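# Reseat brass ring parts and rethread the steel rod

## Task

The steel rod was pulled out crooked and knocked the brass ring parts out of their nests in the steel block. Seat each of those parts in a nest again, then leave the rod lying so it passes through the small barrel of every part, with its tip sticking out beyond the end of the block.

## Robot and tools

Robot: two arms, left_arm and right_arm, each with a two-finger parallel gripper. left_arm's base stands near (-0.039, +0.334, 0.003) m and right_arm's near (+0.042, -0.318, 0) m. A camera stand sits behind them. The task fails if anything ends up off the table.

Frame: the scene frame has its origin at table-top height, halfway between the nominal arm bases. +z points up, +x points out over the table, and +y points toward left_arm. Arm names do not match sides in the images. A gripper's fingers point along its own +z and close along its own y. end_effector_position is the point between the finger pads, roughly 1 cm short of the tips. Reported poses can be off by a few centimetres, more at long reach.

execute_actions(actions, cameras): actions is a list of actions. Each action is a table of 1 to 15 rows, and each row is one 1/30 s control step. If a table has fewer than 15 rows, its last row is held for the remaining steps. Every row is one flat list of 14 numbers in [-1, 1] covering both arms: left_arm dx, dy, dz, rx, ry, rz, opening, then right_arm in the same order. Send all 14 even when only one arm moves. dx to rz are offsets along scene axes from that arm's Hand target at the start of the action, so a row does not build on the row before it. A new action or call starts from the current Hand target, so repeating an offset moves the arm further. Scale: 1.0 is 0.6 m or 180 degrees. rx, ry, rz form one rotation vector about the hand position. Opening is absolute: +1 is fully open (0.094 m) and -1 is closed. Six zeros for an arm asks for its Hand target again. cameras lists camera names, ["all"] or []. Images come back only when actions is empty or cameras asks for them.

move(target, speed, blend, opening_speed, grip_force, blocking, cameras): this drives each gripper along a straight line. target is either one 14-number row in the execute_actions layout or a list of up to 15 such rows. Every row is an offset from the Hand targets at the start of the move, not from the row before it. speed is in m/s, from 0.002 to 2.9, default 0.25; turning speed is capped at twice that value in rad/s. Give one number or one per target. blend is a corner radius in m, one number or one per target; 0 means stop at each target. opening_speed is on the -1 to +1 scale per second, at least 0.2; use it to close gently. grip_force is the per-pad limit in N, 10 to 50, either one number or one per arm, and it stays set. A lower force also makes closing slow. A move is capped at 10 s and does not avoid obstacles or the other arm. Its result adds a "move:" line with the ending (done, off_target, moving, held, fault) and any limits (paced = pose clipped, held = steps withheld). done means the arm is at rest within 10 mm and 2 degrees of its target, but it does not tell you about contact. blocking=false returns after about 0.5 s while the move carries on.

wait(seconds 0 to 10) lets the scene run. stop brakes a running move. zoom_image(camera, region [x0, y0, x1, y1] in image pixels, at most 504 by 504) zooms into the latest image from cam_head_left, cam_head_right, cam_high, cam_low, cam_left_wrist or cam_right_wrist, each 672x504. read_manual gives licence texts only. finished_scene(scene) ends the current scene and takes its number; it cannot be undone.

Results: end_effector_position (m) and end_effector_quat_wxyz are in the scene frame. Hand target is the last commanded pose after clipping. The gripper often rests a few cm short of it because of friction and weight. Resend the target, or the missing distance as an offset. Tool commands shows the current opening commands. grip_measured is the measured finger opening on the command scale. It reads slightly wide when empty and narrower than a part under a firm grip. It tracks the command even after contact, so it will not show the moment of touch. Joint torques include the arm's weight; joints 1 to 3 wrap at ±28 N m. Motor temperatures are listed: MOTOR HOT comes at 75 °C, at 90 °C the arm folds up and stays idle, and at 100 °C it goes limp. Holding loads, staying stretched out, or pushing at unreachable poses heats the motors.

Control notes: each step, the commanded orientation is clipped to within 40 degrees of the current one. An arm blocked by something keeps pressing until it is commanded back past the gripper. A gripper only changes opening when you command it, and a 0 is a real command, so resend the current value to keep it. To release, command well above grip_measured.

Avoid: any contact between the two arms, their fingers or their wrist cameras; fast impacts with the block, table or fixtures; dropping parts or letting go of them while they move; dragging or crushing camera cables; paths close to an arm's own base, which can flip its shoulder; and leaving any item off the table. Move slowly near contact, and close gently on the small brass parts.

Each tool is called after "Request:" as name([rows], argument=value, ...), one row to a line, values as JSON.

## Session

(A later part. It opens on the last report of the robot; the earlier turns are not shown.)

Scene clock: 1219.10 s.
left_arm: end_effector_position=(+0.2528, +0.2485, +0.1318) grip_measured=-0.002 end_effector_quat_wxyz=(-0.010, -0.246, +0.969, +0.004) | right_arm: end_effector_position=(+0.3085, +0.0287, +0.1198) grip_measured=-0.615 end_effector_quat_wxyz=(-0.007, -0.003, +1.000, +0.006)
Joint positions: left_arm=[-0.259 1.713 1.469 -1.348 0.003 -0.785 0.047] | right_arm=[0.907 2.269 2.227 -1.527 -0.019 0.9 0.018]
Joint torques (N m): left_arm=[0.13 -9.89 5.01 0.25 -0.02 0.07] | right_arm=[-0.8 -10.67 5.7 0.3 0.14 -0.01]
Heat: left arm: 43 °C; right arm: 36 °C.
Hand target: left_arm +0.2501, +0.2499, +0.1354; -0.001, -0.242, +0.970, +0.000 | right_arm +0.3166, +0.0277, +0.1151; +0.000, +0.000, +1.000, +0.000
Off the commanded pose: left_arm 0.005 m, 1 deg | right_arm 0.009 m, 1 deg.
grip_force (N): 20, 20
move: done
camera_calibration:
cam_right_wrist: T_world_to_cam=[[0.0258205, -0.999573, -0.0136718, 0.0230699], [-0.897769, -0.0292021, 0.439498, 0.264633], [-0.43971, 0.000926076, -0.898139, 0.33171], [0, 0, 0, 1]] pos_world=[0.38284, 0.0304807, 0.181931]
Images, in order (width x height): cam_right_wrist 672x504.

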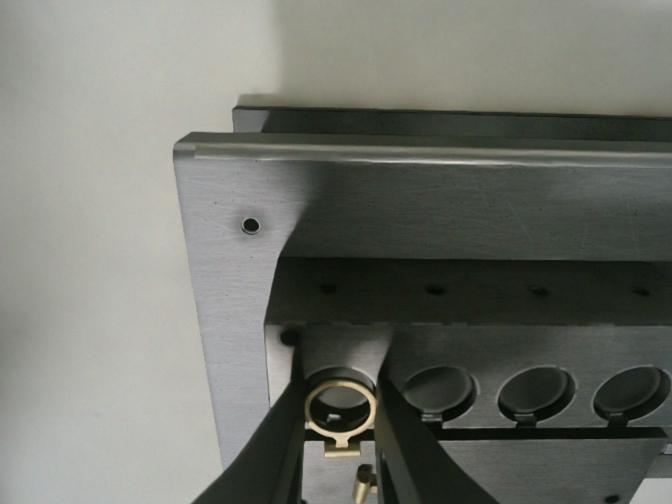

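Request:
move(target=[0, 0, 0, 0, 0, 0, 0.0, 0.0017, -0.0015, 0.0, 0, 0, 0, -0.70], speed=0.02)

Request:
move(target=[0, 0, 0, 0, 0, 0, 0.0, 0.0, -0.001, -0.01, 0, 0, 0, -0.70], speed=0.02, cameras=["cam_right_wrist"])

Request:
zoom_image(camera="cam_right_wrist", region=[300, 360, 380, 470])

Scene clock: 1248.40 s.
left_arm: end_effector_position=(+0.2528, +0.2485, +0.1318) grip_measured=-0.002 end_effector_quat_wxyz=(-0.010, -0.246, +0.969, +0.004) | right_arm: end_effector_position=(+0.3097, +0.0278, +0.1198) grip_measured=-0.615 end_effector_quat_wxyz=(-0.007, -0.003, +1.000, +0.006)
Joint positions: left_arm=[-0.259 1.713 1.469 -1.348 0.003 -0.785 0.047] | right_arm=[0.904 2.269 2.227 -1.527 -0.019 0.897 0.018]
Joint torques (N m): left_arm=[0.14 -9.89 5.04 0.27 -0.01 0.08] | right_arm=[-0.7 -10.7 5.65 0.3 0.14 -0.07]
Heat: left arm: 42 °C; right arm: 36 °C.
Hand target: left_arm +0.2501, +0.2499, +0.1354; -0.001, -0.242, +0.970, +0.000 | right_arm +0.3176, +0.0268, +0.1151; +0.000, +0.000, +1.000, +0.000
Off the commanded pose: left_arm 0.005 m, 1 deg | right_arm 0.009 m, 1 deg.
grip_force (N): 20, 20
move: done

Scene clock: 1249.10 s.
left_arm: end_effector_position=(+0.2528, +0.2485, +0.1318) grip_measured=-0.002 end_effector_quat_wxyz=(-0.010, -0.246, +0.969, +0.004) | right_arm: end_effector_position=(+0.3099, +0.0278, +0.1195) grip_measured=-0.615 end_effector_quat_wxyz=(-0.007, -0.003, +1.000, +0.006)
Joint positions: left_arm=[-0.259 1.713 1.469 -1.348 0.003 -0.785 0.047] | right_arm=[0.903 2.269 2.226 -1.526 -0.019 0.896 0.018]
Joint torques (N m): left_arm=[0.13 -9.98 4.98 0.29 -0.02 0.09] | right_arm=[-0.81 -11.29 3.11 0.54 0.14 -0.05]
Heat: left arm: 42 °C; right arm: 36 °C.
Hand target: left_arm +0.2501, +0.2499, +0.1354; -0.001, -0.242, +0.970, +0.000 | right_arm +0.3177, +0.0262, +0.1091; +0.000, +0.000, +1.000, +0.000
Off the commanded pose: left_arm 0.005 m, 1 deg | right_arm 0.013 m, 1 deg.
grip_force (N): 20, 20
move: off_target (right_arm)
camera_calibration:
cam_right_wrist: T_world_to_cam=[[0.0261836, -0.999558, -0.0140643, 0.0220618], [-0.897876, -0.0297004, 0.439245, 0.266098], [-0.439469, 0.00112694, -0.898257, 0.331979], [0, 0, 0, 1]] pos_world=[0.38424, 0.0295812, 0.181631]
Images, in order (width x height): cam_right_wrist 672x504.

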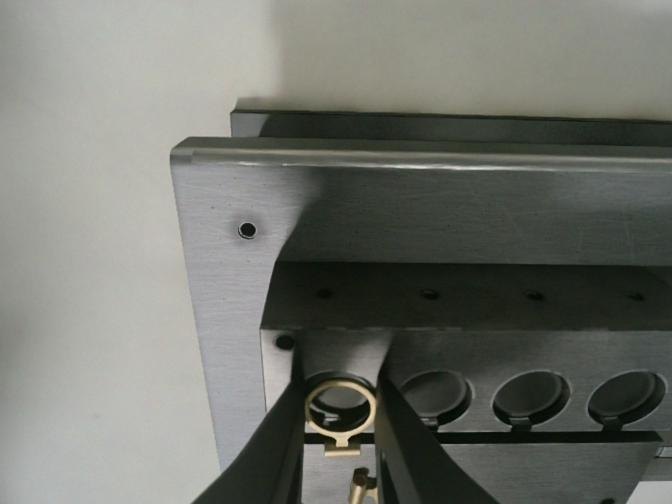

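Scaled by 4.582.

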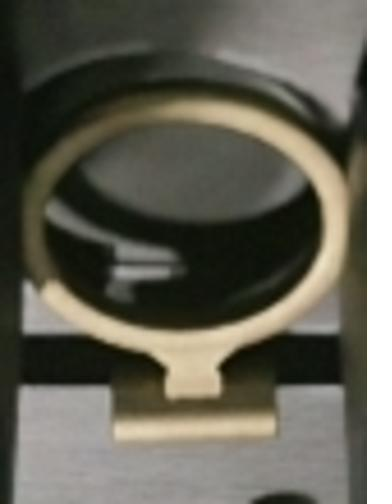

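Request:
zoom_image(camera="cam_right_wrist", region=[390, 350, 590, 450])

Scaled by 2.520.

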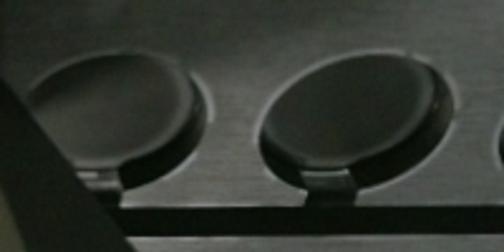

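Request:
move(target=[0, 0, 0, 0, 0, 0, 0.0, -0.0095, 0.0065, 0.0, 0, 0, 0, -0.70], speed=0.02)

Request:
move(target=[0, 0, 0, 0, 0, 0, 0.0, -0.0025, 0.001, 0.0, 0, 0, 0, -0.70], speed=0.02)

Scene clock: 1268.43 s.
left_arm: end_effector_position=(+0.2528, +0.2485, +0.1318) grip_measured=-0.002 end_effector_quat_wxyz=(-0.010, -0.246, +0.969, +0.004) | right_arm: end_effector_position=(+0.3088, +0.0286, +0.1195) grip_measured=-0.615 end_effector_quat_wxyz=(-0.007, -0.002, +1.000, +0.006)
Joint positions: left_arm=[-0.259 1.713 1.469 -1.348 0.003 -0.785 0.047] | right_arm=[0.906 2.269 2.226 -1.526 -0.019 0.9 0.018]
Joint torques (N m): left_arm=[0.09 -9.96 5.08 0.26 -0.01 0.08] | right_arm=[0.35 -11.47 2.85 0.56 0.13 0.07]
Heat: left arm: 42 °C; right arm: 36 °C.
Hand target: left_arm +0.2501, +0.2499, +0.1354; -0.001, -0.242, +0.970, +0.000 | right_arm +0.3120, +0.0301, +0.1091; +0.000, +0.000, +1.000, +0.000
Off the commanded pose: left_arm 0.005 m, 1 deg | right_arm 0.011 m, 1 deg.
grip_force (N): 20, 20
move: off_target (right_arm)

Scene clock: 1269.13 s.
left_arm: end_effector_position=(+0.2528, +0.2485, +0.1318) grip_measured=-0.002 end_effector_quat_wxyz=(-0.010, -0.246, +0.969, +0.004) | right_arm: end_effector_position=(+0.3084, +0.0291, +0.1193) grip_measured=-0.615 end_effector_quat_wxyz=(-0.006, -0.002, +1.000, +0.005)
Joint positions: left_arm=[-0.259 1.713 1.469 -1.348 0.003 -0.785 0.047] | right_arm=[0.909 2.269 2.225 -1.525 -0.016 0.904 0.018]
Joint torques (N m): left_arm=[0.09 -9.98 5.03 0.25 -0.01 0.09] | right_arm=[0.46 -11.63 2.63 0.57 0.11 0.05]
Heat: left arm: 42 °C; right arm: 36 °C.
Hand target: left_arm +0.2501, +0.2499, +0.1354; -0.001, -0.242, +0.970, +0.000 | right_arm +0.3104, +0.0308, +0.1092; +0.000, +0.000, +1.000, +0.000
Off the commanded pose: left_arm 0.005 m, 1 deg | right_arm 0.011 m, 1 deg.
grip_force (N): 20, 20
move: off_target (right_arm)

Request:
execute_actions(actions=[])

Request:
zoom_image(camera="cam_right_wrist", region=[300, 360, 380, 470])

Request:
zoom_image(camera="cam_right_wrist", region=[390, 350, 590, 450])

Request:
zoom_image(camera="cam_left_wrist", region=[550, 300, 672, 420])

Scene clock: 1280.03 s.
left_arm: end_effector_position=(+0.2528, +0.2485, +0.1318) grip_measured=-0.002 end_effector_quat_wxyz=(-0.010, -0.246, +0.969, +0.004) | right_arm: end_effector_position=(+0.3084, +0.0291, +0.1193) grip_measured=-0.615 end_effector_quat_wxyz=(-0.006, -0.001, +1.000, +0.005)
Joint positions: left_arm=[-0.259 1.713 1.469 -1.348 0.003 -0.785 0.047] | right_arm=[0.909 2.269 2.225 -1.525 -0.016 0.904 0.018]
Joint velocities: within noise
Joint torques (N m): left_arm=[0.1 -9.94 5.09 0.26 -0.01 0.08] | right_arm=[0.46 -11.63 2.65 0.56 0.11 0.06]
Motor temperatures (°C): left_arm=[22 42 27 25 23 21 22] | right_arm=[26 36 33 23 24 24 21]
Heat: left arm: 42 °C; right arm: 36 °C.
Hand target: left_arm +0.2501, +0.2499, +0.1354; -0.001, -0.242, +0.970, +0.000 | right_arm +0.3104, +0.0308, +0.1092; +0.000, +0.000, +1.000, +0.000
Tool commands: left_gripper/opening=+0.0 right_gripper/opening=-0.7
Off the commanded pose: left_arm 0.005 m, 1 deg | right_arm 0.011 m, 1 deg.
grip_force (N): 20, 20
camera_calibration:
cam_left_wrist: T_world_to_cam=[[0.471746, -0.881291, -0.0279456, 0.107108], [-0.795646, -0.439133, 0.417264, 0.295674], [-0.380003, -0.174608, -0.908355, 0.353434], [0, 0, 0, 1]] pos_world=[0.31903, 0.285946, 0.200663]
cam_right_wrist: T_world_to_cam=[[0.0235167, -0.999651, -0.0120155, 0.0239539], [-0.898967, -0.0264033, 0.437219, 0.265292], [-0.437384, 0.000519631, -0.899275, 0.330639], [0, 0, 0, 1]] pos_world=[0.382542, 0.0307784, 0.181632]

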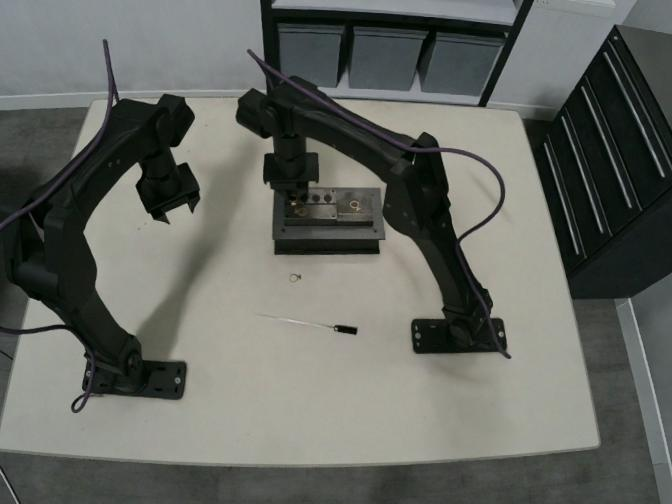

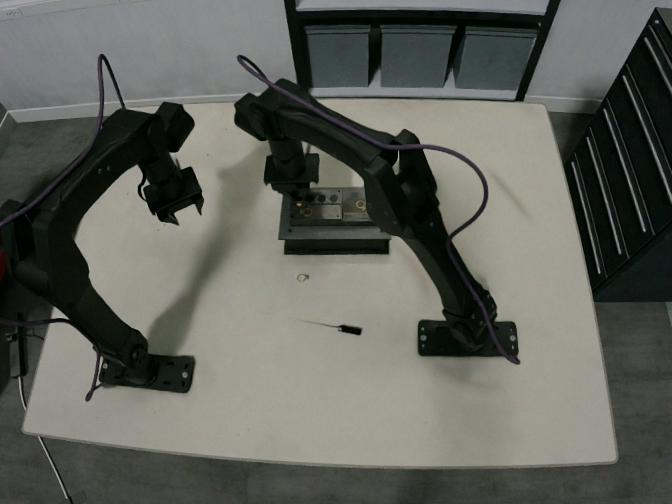

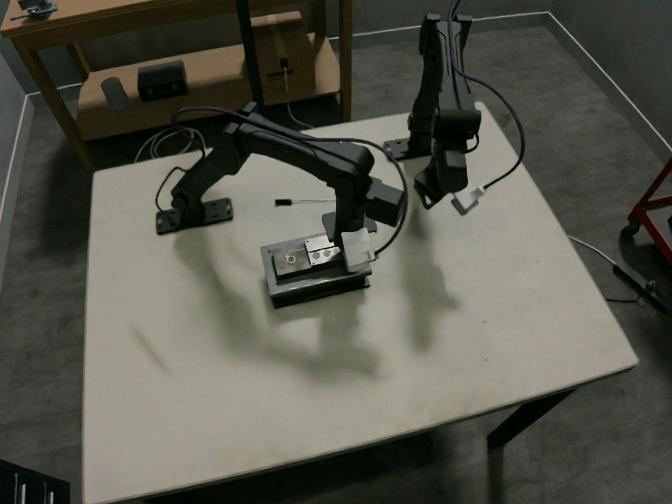

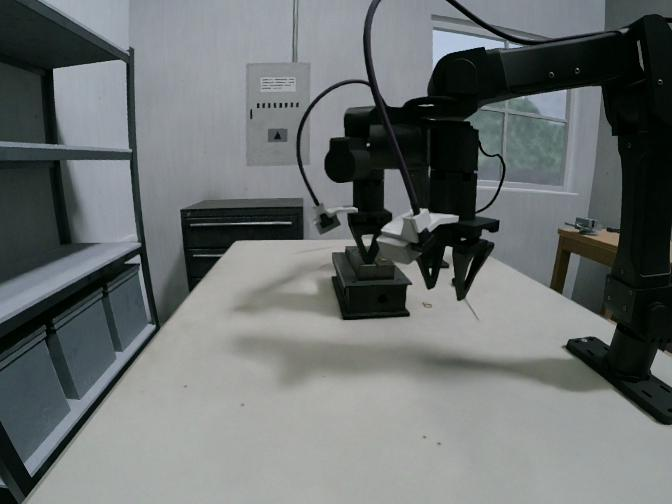

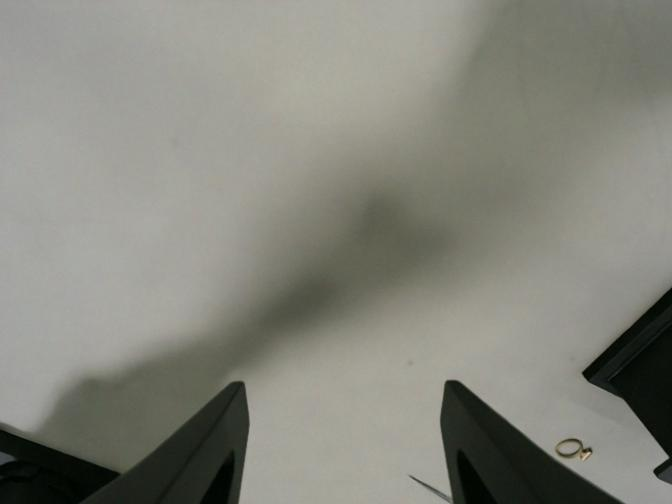

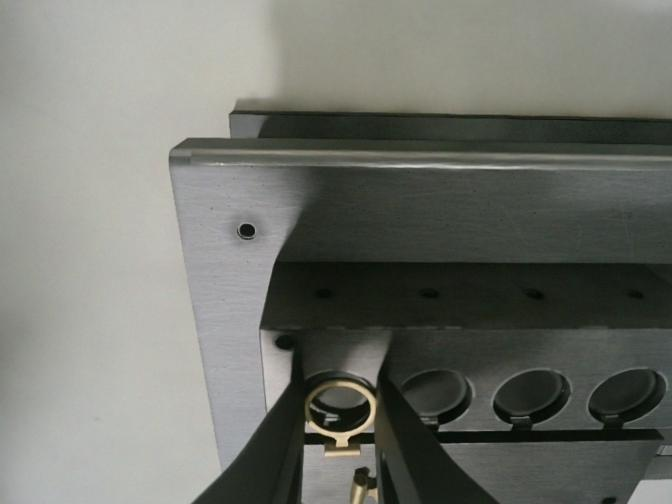

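Scaled by 4.582.

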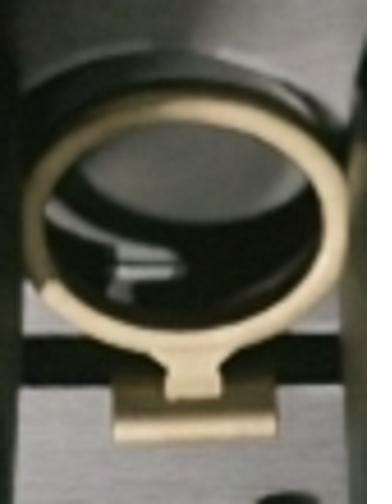

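Scaled by 2.520.

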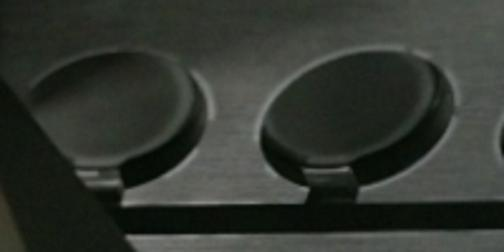

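Scaled by 4.131.

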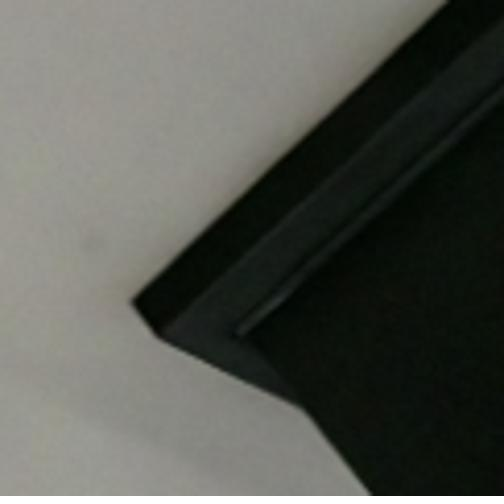

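Request:
move(target=[0, 0, 0, 0, 0, 0, 0.0, 0.0, 0.0, 0.003, 0, 0, 0, -0.45], speed=0.02, opening_speed=0.3, cameras=["cam_right_wrist"])

Request:
zoom_image(camera="cam_right_wrist", region=[280, 350, 400, 470])

Scene clock: 1302.30 s.
left_arm: end_effector_position=(+0.2528, +0.2485, +0.1318) grip_measured=-0.002 end_effector_quat_wxyz=(-0.010, -0.246, +0.969, +0.004) | right_arm: end_effector_position=(+0.3095, +0.0281, +0.1193) grip_measured=-0.452 end_effector_quat_wxyz=(-0.002, -0.001, +1.000, +0.003)
Joint positions: left_arm=[-0.259 1.713 1.469 -1.348 0.003 -0.785 0.047] | right_arm=[0.909 2.269 2.225 -1.525 -0.007 0.905 0.026]
Joint torques (N m): left_arm=[0.1 -9.92 5.07 0.27 0.01 0.09] | right_arm=[0.46 -11.54 3.28 0.5 0.04 0.05]
Heat: left arm: 42 °C; right arm: 37 °C.
Hand target: left_arm +0.2501, +0.2499, +0.1354; -0.001, -0.242, +0.970, +0.000 | right_arm +0.3105, +0.0308, +0.1110; +0.000, +0.000, +1.000, +0.000
Off the commanded pose: left_arm 0.005 m, 1 deg | right_arm 0.009 m, 0 deg.
grip_force (N): 20, 20
move: done
camera_calibration:
cam_right_wrist: T_world_to_cam=[[0.0232026, -0.999708, -0.00668003, 0.0224879], [-0.901832, -0.0238138, 0.43143, 0.267854], [-0.431463, -0.00398605, -0.902122, 0.329828], [0, 0, 0, 1]] pos_world=[0.383346, 0.0301747, 0.182135]
Images, in order (width x height): cam_right_wrist 672x504.

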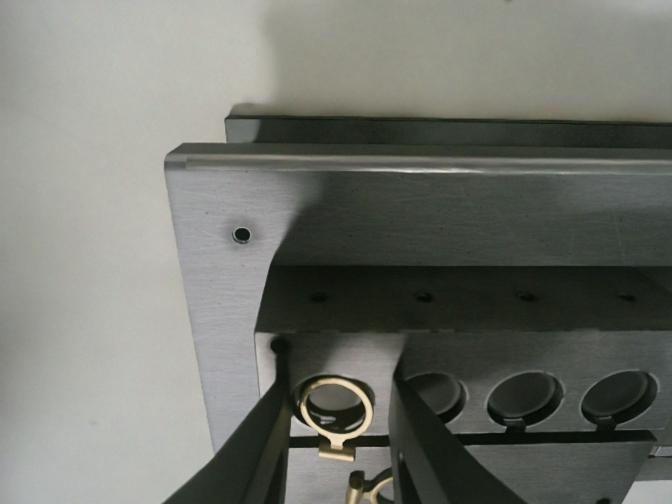

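Scaled by 4.200.

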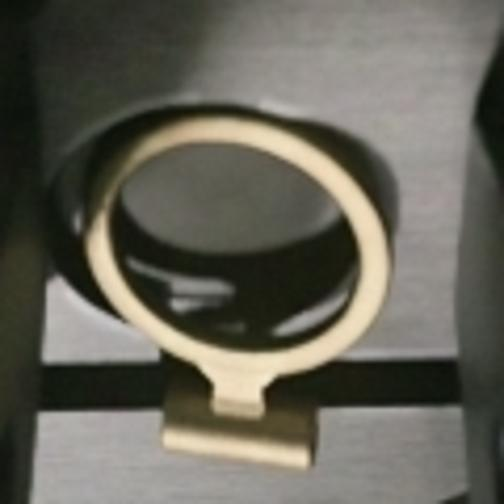

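Request:
move([
  [0, 0, 0, 0, 0, 0, 0.0, 0.0, 0.0, 0.003, 0, 0, 0, -0.2],
  [0, 0, 0, 0, 0, 0, 0.0, 0.0, 0.0, 0.06, 0, 0, 0, -0.2],
], speed=0.05, opening_speed=0.5, cameras=["cam_right_wrist"])

Request:
zoom_image(camera="cam_right_wrist", region=[260, 270, 400, 410])

Scene clock: 1314.20 s.
left_arm: end_effector_position=(+0.2528, +0.2485, +0.1318) grip_measured=-0.002 end_effector_quat_wxyz=(-0.010, -0.246, +0.969, +0.004) | right_arm: end_effector_position=(+0.3122, +0.0298, +0.1298) grip_measured=-0.202 end_effector_quat_wxyz=(+0.006, -0.001, +1.000, +0.009)
Joint positions: left_arm=[-0.259 1.713 1.469 -1.348 0.003 -0.785 0.047] | right_arm=[0.909 2.269 2.267 -1.546 -0.001 0.905 0.038]
Joint torques (N m): left_arm=[0.13 -9.96 5 0.27 -0.03 0.08] | right_arm=[0.46 -14.15 6.37 0.14 -0.02 0.05]
Heat: left arm: 42 °C; right arm: 37 °C.
Hand target: left_arm +0.2501, +0.2499, +0.1354; -0.001, -0.242, +0.970, +0.000 | right_arm +0.3104, +0.0308, +0.1469; +0.000, +0.000, +1.000, +0.000
Off the commanded pose: left_arm 0.005 m, 1 deg | right_arm 0.017 m, 1 deg.
joint sent to its limit (right arm) — joint 4 (wrist pitch), lower limit. The joint targets are off in orientation, not in position.
grip_force (N): 20, 20
move: off_target (right_arm)
camera_calibration:
cam_right_wrist: T_world_to_cam=[[0.0226248, -0.999558, -0.0192704, 0.0259973], [-0.90923, -0.028587, 0.415312, 0.270303], [-0.415679, 0.00812492, -0.909475, 0.336024], [0, 0, 0, 1]] pos_world=[0.384858, 0.0309828, 0.193847]
Images, in order (width x height): cam_right_wrist 672x504.

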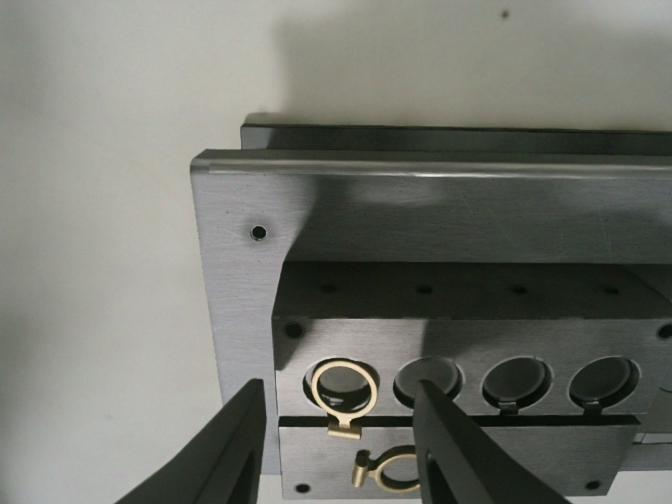

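Scaled by 3.600.

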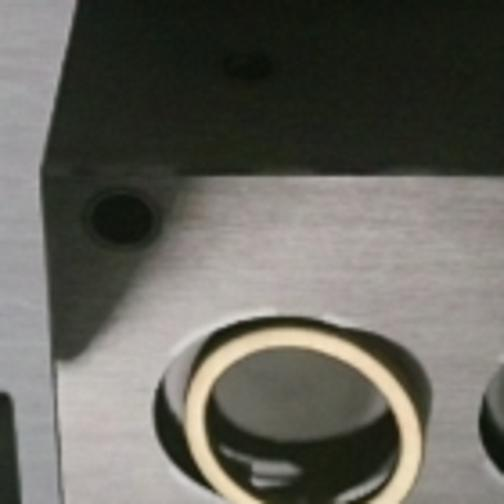

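Request:
zoom_image(camera="cam_right_wrist", region=[280, 340, 400, 460])

Scaled by 4.200.

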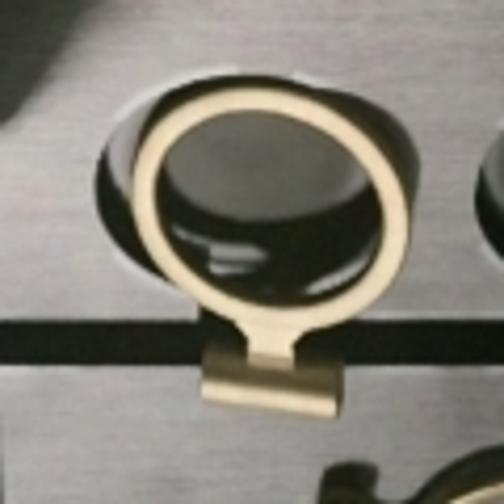

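Request:
move(target=[-0.0002, -0.2665, -0.034, -0.0839, -0.6066, -0.2755, 0.0, 0.033, -0.25, 0.038, 0, 0, 0, -0.2], speed=0.25, cameras=["cam_left_wrist"])

Request:
zoom_image(camera="cam_left_wrist", region=[200, 150, 450, 400])

Scene clock: 1366.83 s.
left_arm: end_effector_position=(+0.2374, +0.0985, +0.0710) grip_measured=-0.002 end_effector_quat_wxyz=(+0.568, +0.275, +0.737, -0.241) | right_arm: end_effector_position=(+0.3321, -0.1161, +0.1560) grip_measured=-0.202 end_effector_quat_wxyz=(-0.018, +0.000, +1.000, -0.011)
Joint positions: left_arm=[-0.635 1.793 0.15 1.402 0.093 -0.02 0.047] | right_arm=[0.605 1.94 1.865 -1.538 -0.002 0.604 0.038]
Joint torques (N m): left_arm=[0.66 -4.23 5.09 3.21 0.11 0.25] | right_arm=[-0.29 -13.38 3.78 0.22 0 -0.06]
Motor temperatures (°C): left_arm=[22 40 27 27 23 21 22] | right_arm=[26 42 34 22 24 24 21]
Heat: left arm: 40 °C; right arm: 42 °C.
Hand target: left_arm +0.2499, +0.0900, +0.1150; +0.736, +0.227, +0.566, -0.296 | right_arm +0.3302, -0.1192, +0.1698; +0.000, +0.000, +1.000, +0.000
Off the commanded pose: left_arm 0.047 m, 29 deg | right_arm 0.014 m, 2 deg.
joint sent to its limit (left arm) — joint 4 (wrist pitch), upper limit. The joint targets are off in orientation, not in position.
grip_force (N): 20, 20
move: off_target (left_arm, right_arm)
camera_calibration:
cam_left_wrist: T_world_to_cam=[[-0.669841, -0.741808, 0.0321478, 0.233547], [-0.468683, 0.388839, -0.793184, 0.169776], [0.57589, -0.546374, -0.608133, 0.0545415], [0, 0, 0, 1]] pos_world=[0.204601, 0.137031, 0.160324]
Images, in order (width x height): cam_left_wrist 672x504.

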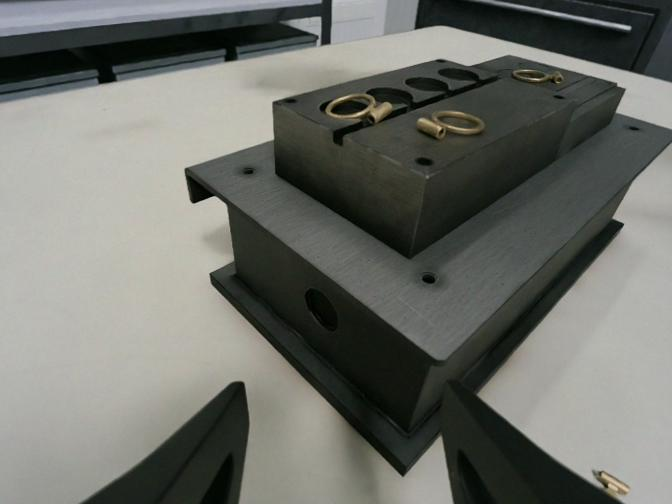

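Scaled by 2.016.

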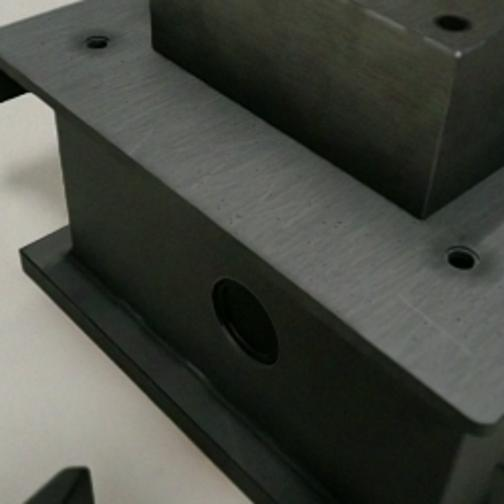

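Request:
zoom_image(camera="cam_left_wrist", region=[300, 70, 500, 190])

Request:
zoom_image(camera="cam_left_wrist", region=[310, 80, 400, 150])

Request:
zoom_image(camera="cam_left_wrist", region=[490, 50, 640, 120])

Scaled by 2.520.

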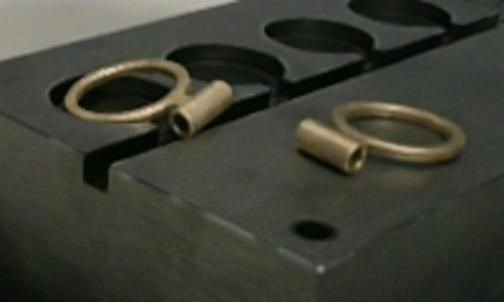

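Scaled by 5.600.

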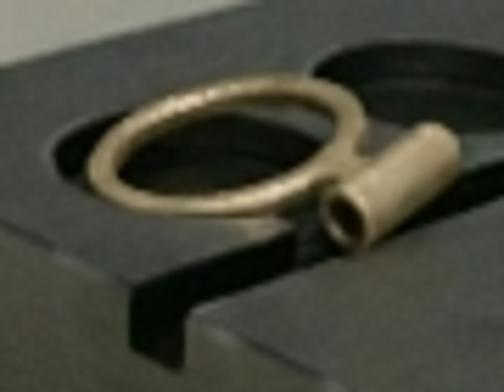

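Scaled by 3.360.

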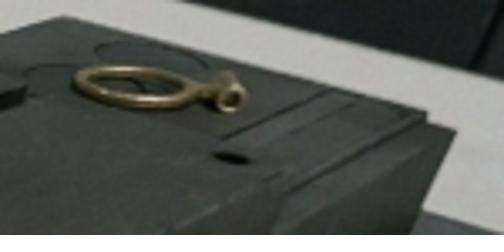

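Request:
move(target=[0, 0, 0, 0, 0, 0, 0.0, -0.067, 0.2453, -0.058, 0, 0, 0, -0.45], speed=0.15, cameras=["cam_left_wrist", "cam_right_wrist"])

Request:
zoom_image(camera="cam_right_wrist", region=[260, 320, 440, 460])

Request:
zoom_image(camera="cam_left_wrist", region=[250, 30, 450, 190])

Scene clock: 1428.87 s.
left_arm: end_effector_position=(+0.2372, +0.0983, +0.0711) grip_measured=-0.002 end_effector_quat_wxyz=(+0.568, +0.277, +0.736, -0.242) | right_arm: end_effector_position=(+0.2877, +0.0291, +0.1404) grip_measured=-0.448 end_effector_quat_wxyz=(+0.005, -0.006, +1.000, +0.012)
Joint positions: left_arm=[-0.632 1.793 0.15 1.402 0.1 -0.019 0.047] | right_arm=[0.952 2.191 2.18 -1.535 -0.005 0.938 0.026]
Joint torques (N m): left_arm=[0.73 -4.22 5.15 3.19 0.11 0.23] | right_arm=[-0.39 -9.44 6.42 0.17 0.02 0.04]
Motor temperatures (°C): left_arm=[22 34 27 48 23 21 22] | right_arm=[26 40 34 22 24 24 20]
Heat: left arm: 48 °C; right arm: 40 °C.
Hand target: left_arm +0.2499, +0.0900, +0.1150; +0.736, +0.227, +0.566, -0.296 | right_arm +0.2900, +0.0279, +0.1349; +0.000, +0.000, +1.000, +0.000
Off the commanded pose: left_arm 0.046 m, 29 deg | right_arm 0.006 m, 2 deg.
joint sent to its limit (left arm) — joint 4 (wrist pitch), upper limit. The joint targets are off in orientation, not in position.
grip_force (N): 20, 20
move: off_target (left_arm)
camera_calibration:
cam_left_wrist: T_world_to_cam=[[-0.672975, -0.738941, 0.0327421, 0.233719], [-0.467231, 0.39037, -0.793289, 0.169288], [0.573412, -0.549161, -0.607965, 0.0553992], [0, 0, 0, 1]] pos_world=[0.204617, 0.137042, 0.160323]
cam_right_wrist: T_world_to_cam=[[0.0325721, -0.999177, -0.0241553, 0.0237617], [-0.908022, -0.0396826, 0.417039, 0.243294], [-0.417654, 0.00834972, -0.908568, 0.335953], [0, 0, 0, 1]] pos_world=[0.360455, 0.0305915, 0.204346]
Images, in order (width x height): cam_left_wrist 672x504, cam_right_wrist 672x504.

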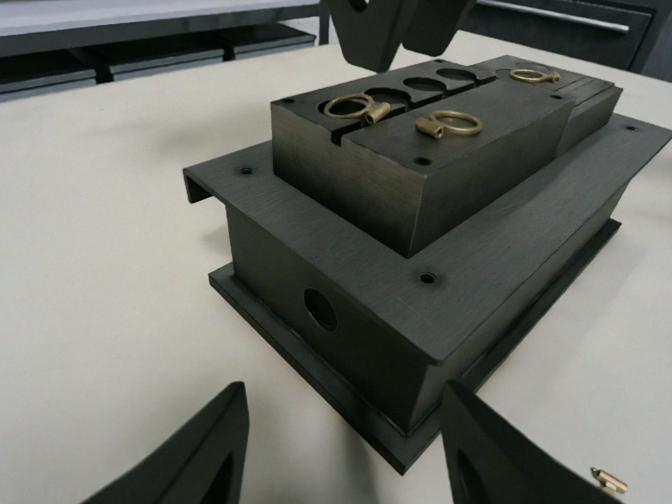

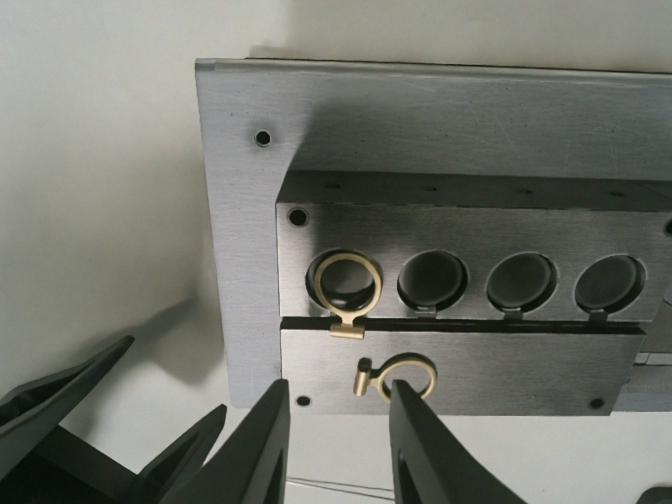

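Scaled by 2.800.

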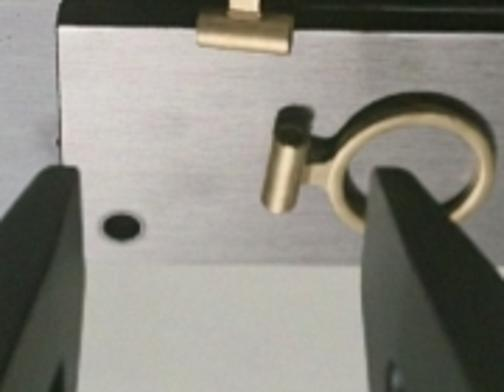

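Scaled by 2.520.

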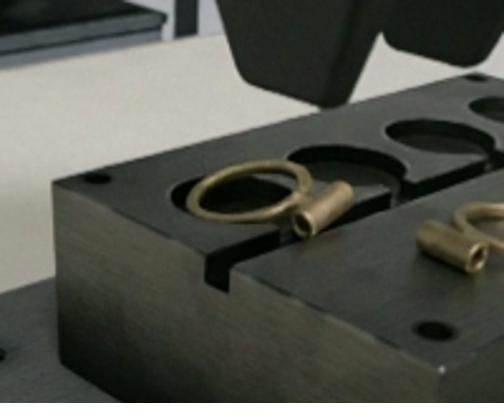

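Request:
move([
  [0, 0, 0, 0, 0, 0, 0.0, 0.0342, 0.003, 0.0, 0, 0, 0, -0.36],
  [0, 0, 0, 0, 0, 0, 0.0, 0.0342, 0.003, -0.03, 0, 0, 0, -0.36],
], speed=0.1, cameras=["cam_left_wrist", "cam_right_wrist"])

Request:
zoom_image(camera="cam_right_wrist", region=[260, 330, 440, 470])

Request:
zoom_image(camera="cam_left_wrist", region=[270, 50, 430, 170])

Scene clock: 1478.87 s.
left_arm: end_effector_position=(+0.2372, +0.0983, +0.0711) grip_measured=-0.002 end_effector_quat_wxyz=(+0.568, +0.277, +0.736, -0.242) | right_arm: end_effector_position=(+0.3069, +0.0274, +0.1310) grip_measured=-0.362 end_effector_quat_wxyz=(+0.003, +0.001, +1.000, +0.008)
Joint positions: left_arm=[-0.632 1.793 0.15 1.402 0.1 -0.019 0.047] | right_arm=[0.914 2.249 2.238 -1.544 -0.005 0.914 0.03]
Joint torques (N m): left_arm=[0.76 -4.22 5.11 3.2 0.11 0.24] | right_arm=[-0.12 -9.98 3.99 0.49 0.01 -0.06]
Motor temperatures (°C): left_arm=[22 32 27 56 23 21 22] | right_arm=[26 38 36 22 24 24 20]
Heat: left arm: 56 °C; right arm: 38 °C.
Hand target: left_arm +0.2499, +0.0900, +0.1150; +0.736, +0.227, +0.566, -0.296 | right_arm +0.3106, +0.0298, +0.1169; +0.000, +0.000, +1.000, +0.000
Off the commanded pose: left_arm 0.046 m, 29 deg | right_arm 0.015 m, 1 deg.
joint sent to its limit (left arm) — joint 4 (wrist pitch), upper limit. The joint targets are off in orientation, not in position.
grip_force (N): 20, 20
move: off_target (left_arm, right_arm)
camera_calibration:
cam_left_wrist: T_world_to_cam=[[-0.672975, -0.738941, 0.0327421, 0.233719], [-0.467231, 0.39037, -0.793289, 0.169288], [0.573412, -0.549161, -0.607965, 0.0553992], [0, 0, 0, 1]] pos_world=[0.204617, 0.137042, 0.160323]
cam_right_wrist: T_world_to_cam=[[0.0187615, -0.999679, -0.0170157, 0.02455], [-0.906464, -0.024188, 0.421589, 0.263175], [-0.421866, 0.00751445, -0.906627, 0.336496], [0, 0, 0, 1]] pos_world=[0.380054, 0.0283792, 0.194542]
Images, in order (width x height): cam_left_wrist 672x504, cam_right_wrist 672x504.

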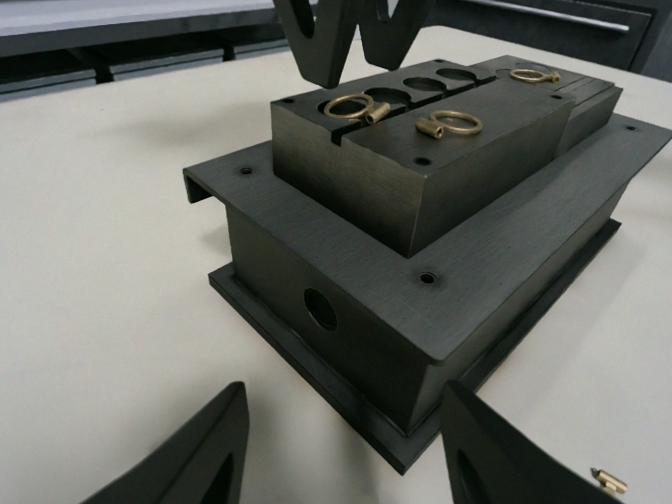

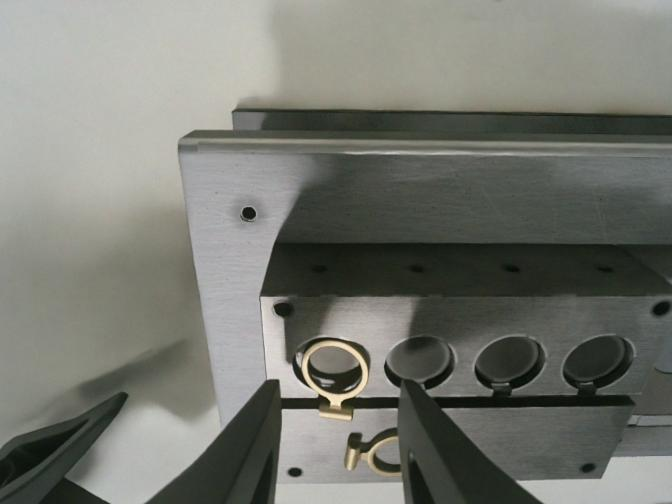

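Scaled by 2.800.

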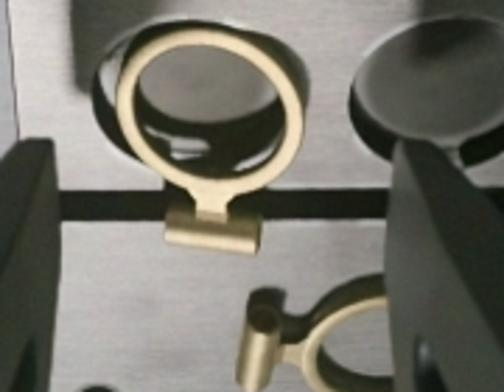

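Scaled by 3.150.

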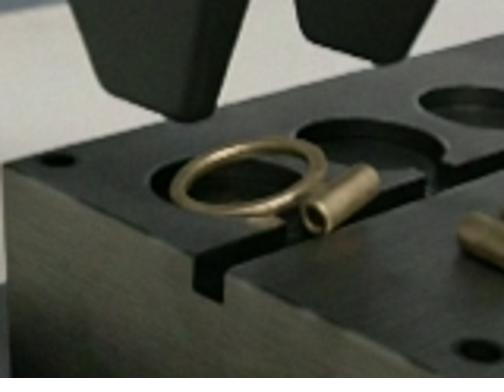

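Request:
execute_actions(actions=[])

Scene clock: 1508.03 s.
left_arm: end_effector_position=(+0.2372, +0.0983, +0.0711) grip_measured=-0.002 end_effector_quat_wxyz=(+0.568, +0.277, +0.736, -0.242) | right_arm: end_effector_position=(+0.3069, +0.0274, +0.1310) grip_measured=-0.362 end_effector_quat_wxyz=(+0.003, +0.001, +1.000, +0.008)
Joint positions: left_arm=[-0.632 1.793 0.15 1.402 0.1 -0.019 0.047] | right_arm=[0.914 2.249 2.238 -1.544 -0.005 0.914 0.03]
Joint velocities: within noise
Joint torques (N m): left_arm=[0.72 -4.21 5.18 3.19 0.11 0.24] | right_arm=[-0.13 -9.88 3.99 0.48 0.02 -0.06]
Motor temperatures (°C): left_arm=[22 31 27 60 23 21 22] | right_arm=[26 37 33 22 24 24 20]
Heat: left arm: 60 °C; right arm: 37 °C.
Hand target: left_arm +0.2499, +0.0900, +0.1150; +0.736, +0.227, +0.566, -0.296 | right_arm +0.3106, +0.0298, +0.1169; +0.000, +0.000, +1.000, +0.000
Tool commands: left_gripper/opening=+0.0 right_gripper/opening=-0.36
Off the commanded pose: left_arm 0.046 m, 29 deg | right_arm 0.015 m, 1 deg.
grip_force (N): 20, 20
camera_calibration:
cam_left_wrist: T_world_to_cam=[[-0.672975, -0.738941, 0.0327421, 0.233719], [-0.467231, 0.39037, -0.793289, 0.169288], [0.573412, -0.549161, -0.607965, 0.0553992], [0, 0, 0, 1]] pos_world=[0.204617, 0.137042, 0.160323]
cam_right_wrist: T_world_to_cam=[[0.0187615, -0.999679, -0.0170157, 0.02455], [-0.906464, -0.024188, 0.421589, 0.263175], [-0.421866, 0.00751445, -0.906627, 0.336496], [0, 0, 0, 1]] pos_world=[0.380054, 0.0283792, 0.194542]

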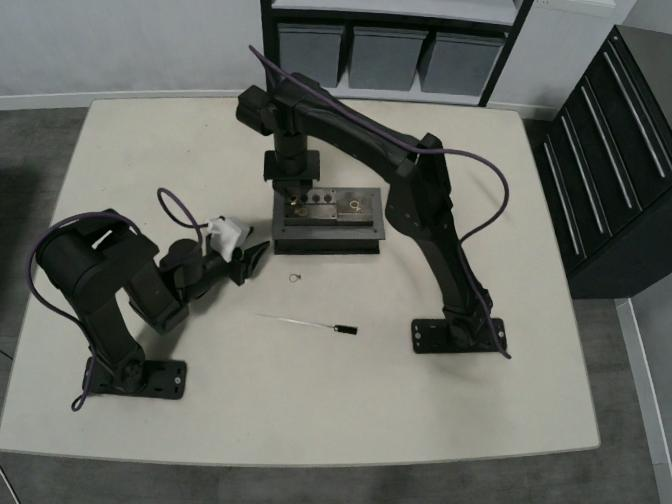

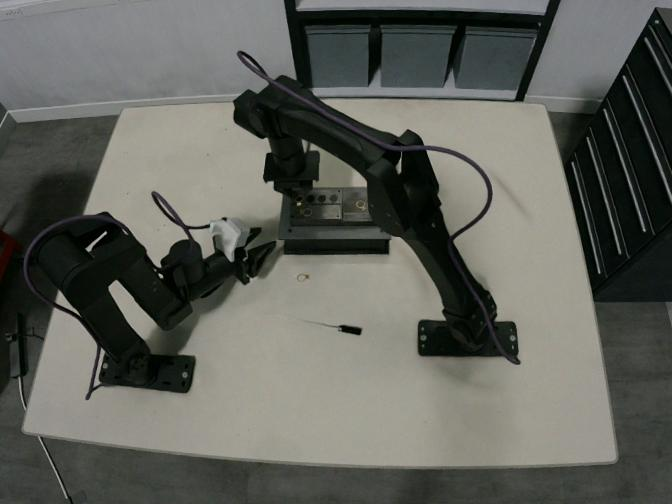

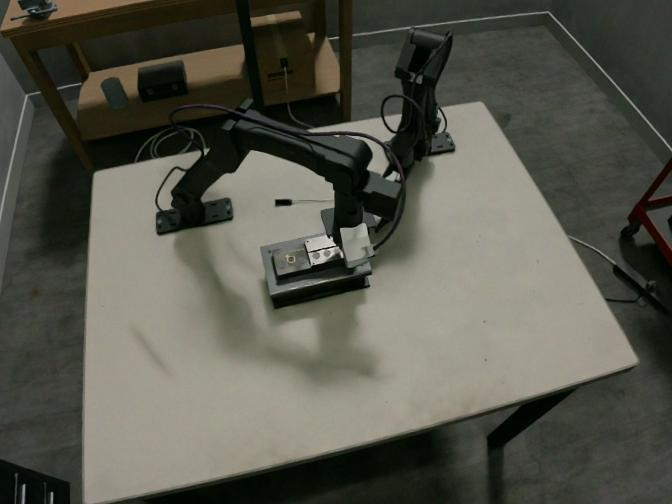

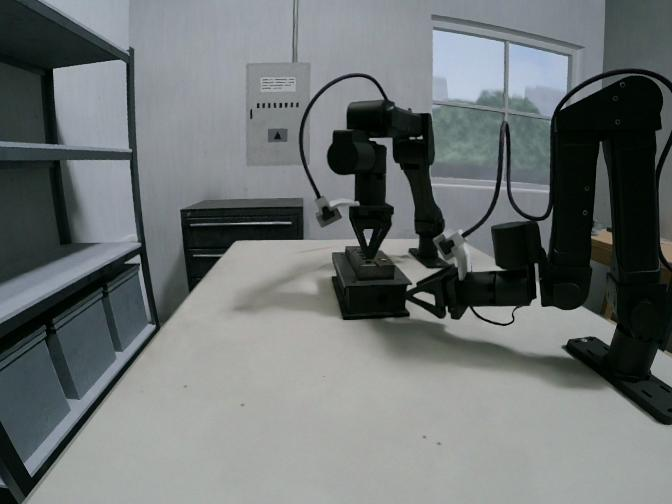

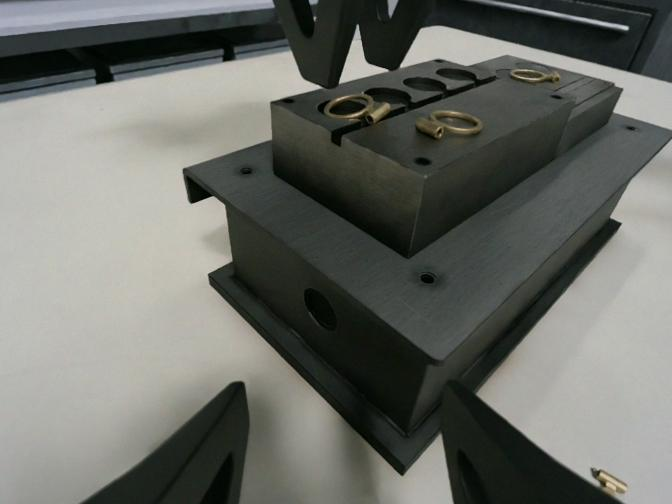

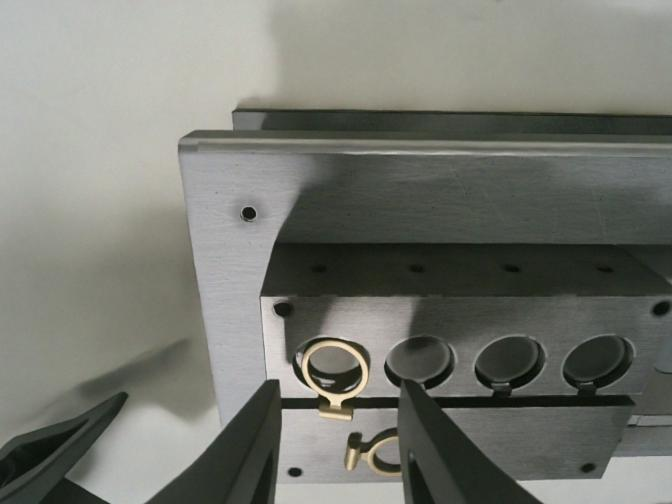

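Request:
zoom_image(camera="cam_right_wrist", region=[270, 310, 420, 430])

Request:
zoom_image(camera="cam_left_wrist", region=[270, 60, 430, 180])

Scaled by 3.360.

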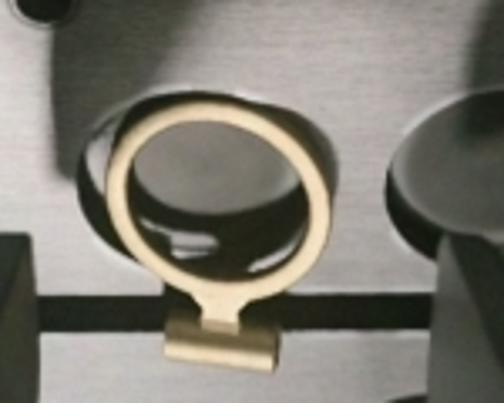

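Scaled by 3.150.

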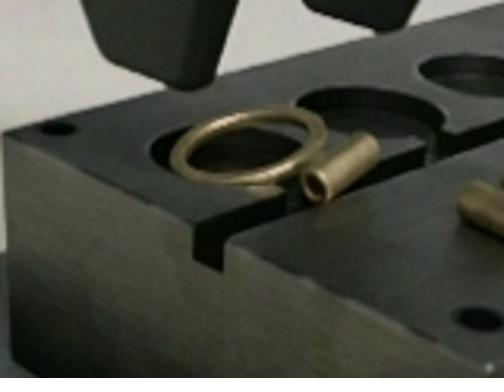

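Request:
move(target=[0,0,0,0,0,0,0.0,0.0033,0.0067,-0.0133,0,0,0,-0.36], speed=0.03, cameras=["cam_right_wrist"])

Scene clock: 1554.13 s.
left_arm: end_effector_position=(+0.2373, +0.0983, +0.0712) grip_measured=-0.002 end_effector_quat_wxyz=(+0.568, +0.277, +0.736, -0.242) | right_arm: end_effector_position=(+0.3100, +0.0314, +0.1248) grip_measured=-0.362 end_effector_quat_wxyz=(+0.004, +0.001, +1.000, +0.010)
Joint positions: left_arm=[-0.632 1.793 0.15 1.403 0.1 -0.019 0.047] | right_arm=[0.914 2.264 2.238 -1.524 -0.005 0.914 0.03]
Joint torques (N m): left_arm=[0.73 -4.23 5.11 3.19 0.11 0.24] | right_arm=[0.06 -9.91 3.81 0.5 0.01 -0.04]
Motor temperatures (°C): left_arm=[22 30 26 66 23 21 22] | right_arm=[26 37 33 22 24 24 20]
Heat: left arm: 66 °C; right arm: 37 °C.
Hand target: left_arm +0.2499, +0.0900, +0.1151; +0.736, +0.227, +0.566, -0.296 | right_arm +0.3125, +0.0338, +0.1089; +0.000, +0.000, +1.000, +0.000
Off the commanded pose: left_arm 0.046 m, 29 deg | right_arm 0.016 m, 1 deg.
joint sent to its limit (left arm) — joint 4 (wrist pitch), upper limit. The joint targets are off in orientation, not in position.
grip_force (N): 20, 20
move: off_target (left_arm, right_arm)
camera_calibration:
cam_right_wrist: T_world_to_cam=[[0.0188383, -0.999603, -0.0209402, 0.0289051], [-0.907713, -0.0258797, 0.418793, 0.269444], [-0.419168, 0.0111184, -0.90784, 0.331425], [0, 0, 0, 1]] pos_world=[0.382956, 0.0321818, 0.188645]
Images, in order (width x height): cam_right_wrist 672x504.

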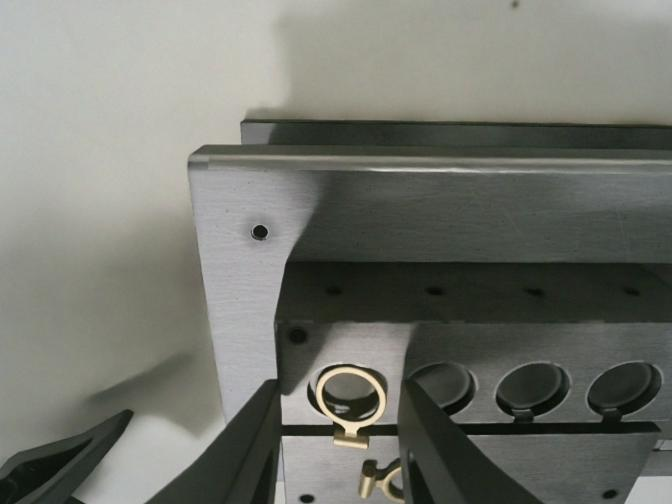

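Request:
move(target=[0,0,0,0.0997,0.1235,0,0.0,0.0,0.0,0,0,0,0,-0.36], speed=0.1, cameras=["cam_left_wrist"])

Scene clock: 1567.70 s.
left_arm: end_effector_position=(+0.2421, +0.0946, +0.0959) grip_measured=-0.002 end_effector_quat_wxyz=(+0.549, +0.281, +0.751, -0.236) | right_arm: end_effector_position=(+0.3100, +0.0314, +0.1248) grip_measured=-0.362 end_effector_quat_wxyz=(+0.004, +0.001, +1.000, +0.010)
Joint positions: left_arm=[-0.632 1.503 0.223 0.989 0.1 -0.019 0.047] | right_arm=[0.914 2.264 2.238 -1.524 -0.005 0.914 0.03]
Joint torques (N m): left_arm=[0.61 -6.23 7.82 1.7 0.08 0] | right_arm=[0.06 -9.87 3.81 0.49 0.02 -0.04]
Motor temperatures (°C): left_arm=[22 30 26 66 23 21 22] | right_arm=[26 37 33 22 24 24 20]
Heat: left arm: 66 °C; right arm: 37 °C.
Hand target: left_arm +0.2499, +0.0900, +0.1149; +0.569, +0.277, +0.735, -0.242 | right_arm +0.3125, +0.0338, +0.1089; +0.000, +0.000, +1.000, +0.000
Off the commanded pose: left_arm 0.021 m, 3 deg | right_arm 0.016 m, 1 deg.
grip_force (N): 20, 20
move: off_target (left_arm, right_arm)
camera_calibration:
cam_left_wrist: T_world_to_cam=[[-0.671573, -0.740028, 0.0367209, 0.232718], [-0.498396, 0.414509, -0.761436, 0.194876], [0.548263, -0.529661, -0.6472, 0.0736709], [0, 0, 0, 1]] pos_world=[0.213022, 0.130461, 0.18752]
Images, in order (width x height): cam_left_wrist 672x504.

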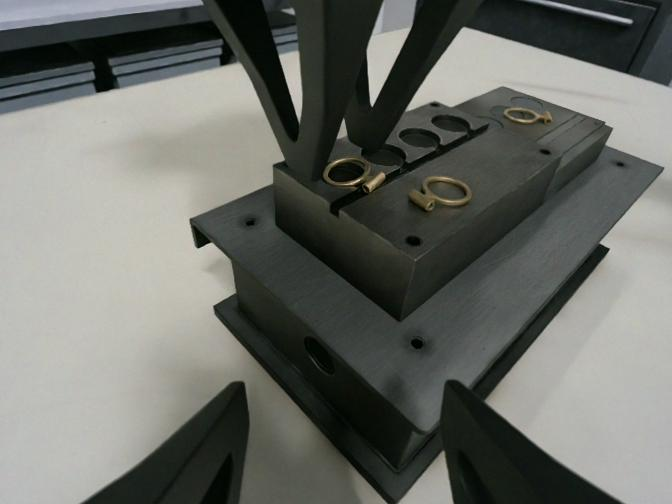

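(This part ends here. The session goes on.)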